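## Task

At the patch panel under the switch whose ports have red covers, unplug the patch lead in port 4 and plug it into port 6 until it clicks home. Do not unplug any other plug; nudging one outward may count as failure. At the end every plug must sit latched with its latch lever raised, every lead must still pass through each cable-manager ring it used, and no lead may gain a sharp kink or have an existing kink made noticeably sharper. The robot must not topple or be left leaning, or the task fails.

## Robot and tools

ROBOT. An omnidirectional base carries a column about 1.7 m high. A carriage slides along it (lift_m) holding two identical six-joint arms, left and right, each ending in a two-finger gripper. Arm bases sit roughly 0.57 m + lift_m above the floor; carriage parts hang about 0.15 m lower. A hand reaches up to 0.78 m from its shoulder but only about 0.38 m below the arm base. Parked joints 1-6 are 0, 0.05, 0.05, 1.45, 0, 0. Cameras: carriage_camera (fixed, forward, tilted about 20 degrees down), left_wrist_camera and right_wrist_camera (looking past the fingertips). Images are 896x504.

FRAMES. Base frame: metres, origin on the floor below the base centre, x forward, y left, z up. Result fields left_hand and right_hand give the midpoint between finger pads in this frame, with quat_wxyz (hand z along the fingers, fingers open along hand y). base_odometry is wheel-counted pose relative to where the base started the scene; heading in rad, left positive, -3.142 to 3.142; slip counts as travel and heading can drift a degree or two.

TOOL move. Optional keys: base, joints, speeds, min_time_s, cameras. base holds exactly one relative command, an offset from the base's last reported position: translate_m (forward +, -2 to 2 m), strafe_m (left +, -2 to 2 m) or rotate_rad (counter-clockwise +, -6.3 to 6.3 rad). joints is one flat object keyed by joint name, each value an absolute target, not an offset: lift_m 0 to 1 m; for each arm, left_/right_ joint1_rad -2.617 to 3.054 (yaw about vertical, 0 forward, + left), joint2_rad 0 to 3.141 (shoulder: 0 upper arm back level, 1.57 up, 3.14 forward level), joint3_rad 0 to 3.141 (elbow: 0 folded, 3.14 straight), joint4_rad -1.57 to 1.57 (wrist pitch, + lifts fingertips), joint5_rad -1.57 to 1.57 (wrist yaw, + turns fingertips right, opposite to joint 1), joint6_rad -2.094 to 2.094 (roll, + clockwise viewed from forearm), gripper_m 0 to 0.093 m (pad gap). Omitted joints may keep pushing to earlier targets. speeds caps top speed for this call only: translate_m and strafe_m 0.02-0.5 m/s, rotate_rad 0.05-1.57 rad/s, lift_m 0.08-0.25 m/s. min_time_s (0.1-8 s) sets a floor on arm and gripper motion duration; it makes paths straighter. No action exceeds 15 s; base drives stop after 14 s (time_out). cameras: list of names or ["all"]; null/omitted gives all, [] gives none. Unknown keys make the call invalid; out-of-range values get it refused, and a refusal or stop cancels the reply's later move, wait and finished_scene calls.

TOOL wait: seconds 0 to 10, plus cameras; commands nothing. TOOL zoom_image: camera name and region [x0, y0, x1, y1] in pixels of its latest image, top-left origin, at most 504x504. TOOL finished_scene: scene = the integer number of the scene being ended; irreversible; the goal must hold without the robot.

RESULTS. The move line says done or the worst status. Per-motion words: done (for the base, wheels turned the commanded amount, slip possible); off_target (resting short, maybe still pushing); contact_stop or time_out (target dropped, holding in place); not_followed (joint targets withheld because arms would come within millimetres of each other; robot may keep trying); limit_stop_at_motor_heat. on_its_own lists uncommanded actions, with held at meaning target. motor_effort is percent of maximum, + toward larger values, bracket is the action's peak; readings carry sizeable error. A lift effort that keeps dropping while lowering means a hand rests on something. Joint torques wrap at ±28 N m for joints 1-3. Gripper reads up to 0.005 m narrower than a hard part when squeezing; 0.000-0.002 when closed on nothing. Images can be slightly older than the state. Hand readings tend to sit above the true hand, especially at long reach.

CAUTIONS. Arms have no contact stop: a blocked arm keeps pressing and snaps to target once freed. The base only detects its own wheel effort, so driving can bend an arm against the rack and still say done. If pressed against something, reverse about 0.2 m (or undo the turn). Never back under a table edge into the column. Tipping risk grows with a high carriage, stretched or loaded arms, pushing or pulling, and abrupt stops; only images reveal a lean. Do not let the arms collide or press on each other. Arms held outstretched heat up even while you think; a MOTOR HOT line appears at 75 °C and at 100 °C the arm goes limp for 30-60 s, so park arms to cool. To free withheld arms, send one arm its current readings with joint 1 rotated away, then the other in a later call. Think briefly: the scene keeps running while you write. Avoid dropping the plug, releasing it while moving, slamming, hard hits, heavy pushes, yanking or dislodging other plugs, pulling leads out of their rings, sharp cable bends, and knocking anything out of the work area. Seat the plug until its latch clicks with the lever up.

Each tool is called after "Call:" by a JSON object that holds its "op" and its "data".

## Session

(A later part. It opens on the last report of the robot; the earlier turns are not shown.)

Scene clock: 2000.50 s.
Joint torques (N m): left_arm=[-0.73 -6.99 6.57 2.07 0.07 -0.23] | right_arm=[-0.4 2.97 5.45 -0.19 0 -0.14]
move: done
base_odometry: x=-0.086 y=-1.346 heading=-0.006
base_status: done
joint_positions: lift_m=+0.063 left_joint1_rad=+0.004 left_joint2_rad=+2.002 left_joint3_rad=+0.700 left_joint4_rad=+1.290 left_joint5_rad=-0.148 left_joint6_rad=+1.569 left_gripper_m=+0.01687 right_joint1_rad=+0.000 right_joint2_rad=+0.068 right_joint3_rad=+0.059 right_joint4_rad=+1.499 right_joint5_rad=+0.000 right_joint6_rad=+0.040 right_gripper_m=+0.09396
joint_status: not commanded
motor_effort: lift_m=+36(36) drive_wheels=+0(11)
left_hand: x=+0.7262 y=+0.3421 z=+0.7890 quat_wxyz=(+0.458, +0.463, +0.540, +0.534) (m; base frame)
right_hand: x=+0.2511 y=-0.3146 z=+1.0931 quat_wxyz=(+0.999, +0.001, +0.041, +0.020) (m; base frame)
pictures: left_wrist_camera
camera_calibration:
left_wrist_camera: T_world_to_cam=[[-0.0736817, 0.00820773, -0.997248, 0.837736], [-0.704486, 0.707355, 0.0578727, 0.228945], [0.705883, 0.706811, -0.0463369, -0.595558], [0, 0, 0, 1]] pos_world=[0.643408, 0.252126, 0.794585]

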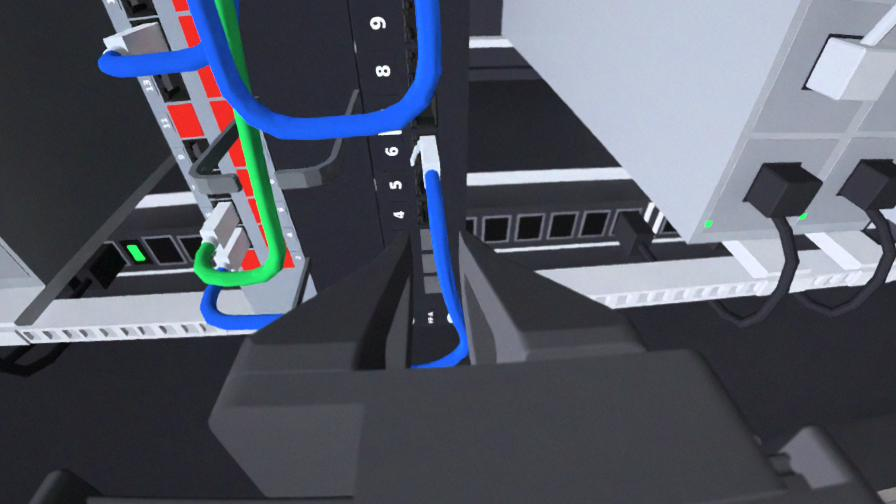

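Call:
{"op": "move", "data": {"base": {"translate_m": -0.15}, "speeds": {"translate_m": 0.15}, "cameras": ["left_wrist_camera", "carriage_camera"]}}

Call:
{"op": "zoom_image", "data": {"camera": "left_wrist_camera", "region": [260, 20, 520, 220]}}

Scene clock: 2011.60 s.
Joint torques (N m): left_arm=[-0.42 -6.94 6.46 2.08 0.07 -0.23] | right_arm=[-0.16 3.04 5.44 -0.26 0 -0.1]
move: time_out
base_odometry: x=-0.234 y=-1.346 heading=-0.006
base_status: translate_m time_out (by the wheels' count: -0.148 of -0.150)
joint_positions: lift_m=+0.063 left_joint1_rad=+0.002 left_joint2_rad=+2.002 left_joint3_rad=+0.702 left_joint4_rad=+1.292 left_joint5_rad=-0.147 left_joint6_rad=+1.569 left_gripper_m=+0.01687 right_joint1_rad=+0.000 right_joint2_rad=+0.068 right_joint3_rad=+0.059 right_joint4_rad=+1.501 right_joint5_rad=+0.000 right_joint6_rad=+0.040 right_gripper_m=+0.09396
joint_status: not commanded
motor_effort: lift_m=+36(36) drive_wheels=+9(32)
left_hand: x=+0.7267 y=+0.3406 z=+0.7900 quat_wxyz=(+0.460, +0.463, +0.538, +0.533) (m; base frame)
right_hand: x=+0.2507 y=-0.3146 z=+1.0932 quat_wxyz=(+0.999, +0.001, +0.040, +0.020) (m; base frame)
pictures: carriage_camera, left_wrist_camera
camera_calibration:
carriage_camera: T_world_to_cam=[[-0.0315153, -0.999315, -0.0193989, 0.0235397], [-0.335878, 0.0288684, -0.941463, 1.06785], [0.941378, -0.0231548, -0.336558, 0.217], [0, 0, 0, 1]] pos_world=[0.15513, -0.00227894, 1.07883]
left_wrist_camera: T_world_to_cam=[[-0.0706061, 0.00848046, -0.997468, 0.836557], [-0.701956, 0.710037, 0.0557249, 0.229225], [0.708712, 0.704113, -0.04418, -0.597593], [0, 0, 0, 1]] pos_world=[0.643493, 0.250921, 0.795264]

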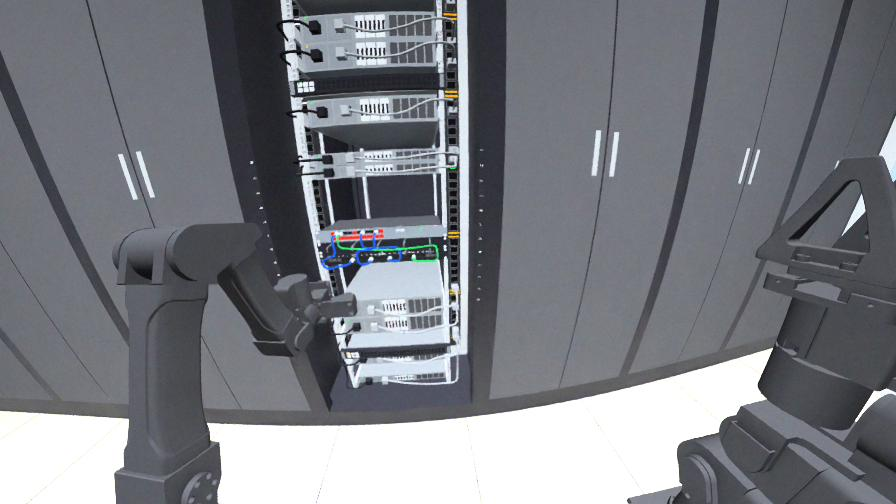

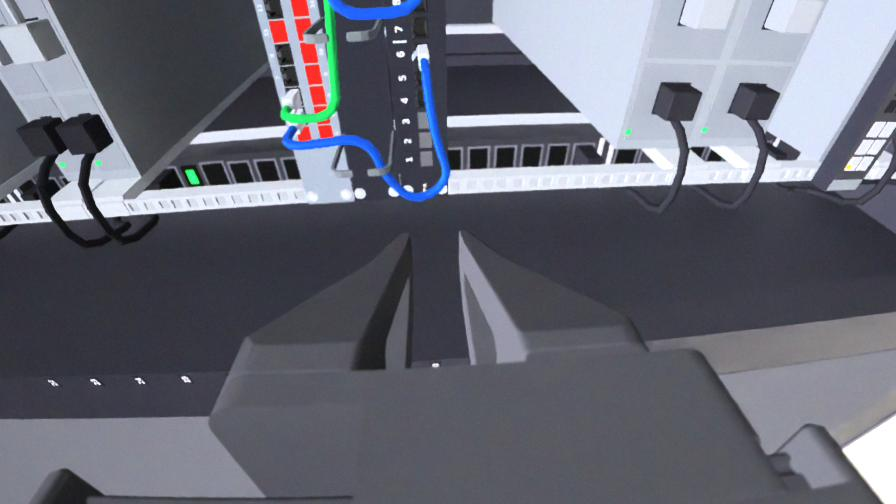

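Scaled by 1.938 from the camera's 896x504 image, which has a finer 1280x720 frame.

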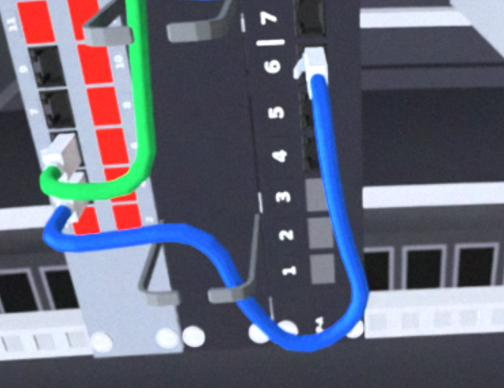

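Call:
{"op": "move", "data": {"joints": {"left_joint1_rad": 0, "left_joint2_rad": 0.05, "left_joint3_rad": 0.05, "left_joint4_rad": 1.45, "left_joint5_rad": 0, "left_joint6_rad": 0}, "min_time_s": 4, "cameras": ["carriage_camera"]}}

Call:
{"op": "finished_scene", "data": {"scene": 1}}

Scene clock: 2021.67 s.
Joint torques (N m): left_arm=[-0.1 3.02 4.89 0.02 0.08 -0.27] | right_arm=[-0.21 3.1 5.35 -0.2 0.03 -0.12]
move: done
base_odometry: x=-0.234 y=-1.346 heading=-0.006
base_status: not commanded
joint_positions: lift_m=+0.063 left_joint1_rad=+0.002 left_joint2_rad=+0.058 left_joint3_rad=+0.057 left_joint4_rad=+1.443 left_joint5_rad=-0.009 left_joint6_rad=+0.013 left_gripper_m=+0.01687 right_joint1_rad=+0.000 right_joint2_rad=+0.068 right_joint3_rad=+0.059 right_joint4_rad=+1.501 right_joint5_rad=+0.000 right_joint6_rad=+0.040 right_gripper_m=+0.09396
joint_status: all done
motor_effort: lift_m=+36(36) drive_wheels=+10(11)
left_hand: x=+0.2621 y=+0.3162 z=+1.0912 quat_wxyz=(+0.998, -0.004, +0.064, +0.008) (m; base frame)
right_hand: x=+0.2507 y=-0.3146 z=+1.0932 quat_wxyz=(+0.999, +0.001, +0.040, +0.020) (m; base frame)
pictures: carriage_camera
camera_calibration:
carriage_camera: T_world_to_cam=[[-0.0315153, -0.999315, -0.0193989, 0.0235397], [-0.335878, 0.0288684, -0.941463, 1.06785], [0.941378, -0.0231548, -0.336558, 0.217], [0, 0, 0, 1]] pos_world=[0.15513, -0.00227894, 1.07883]

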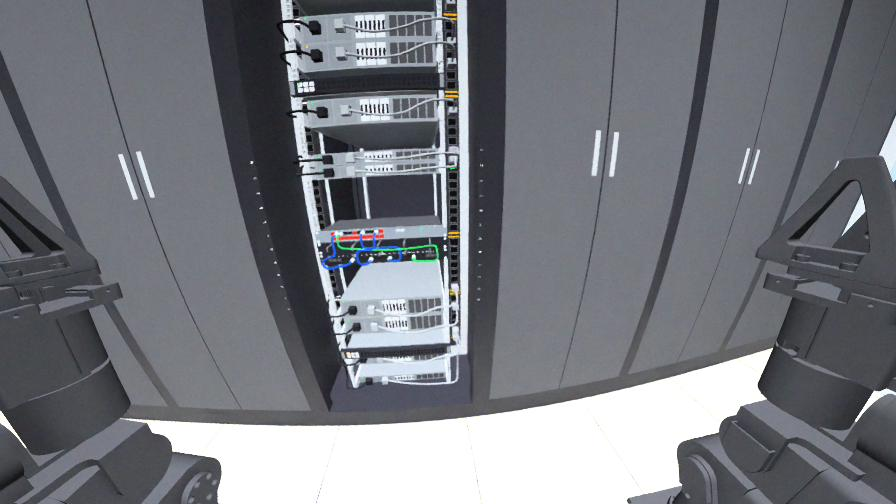

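The scene is finished: the task was done.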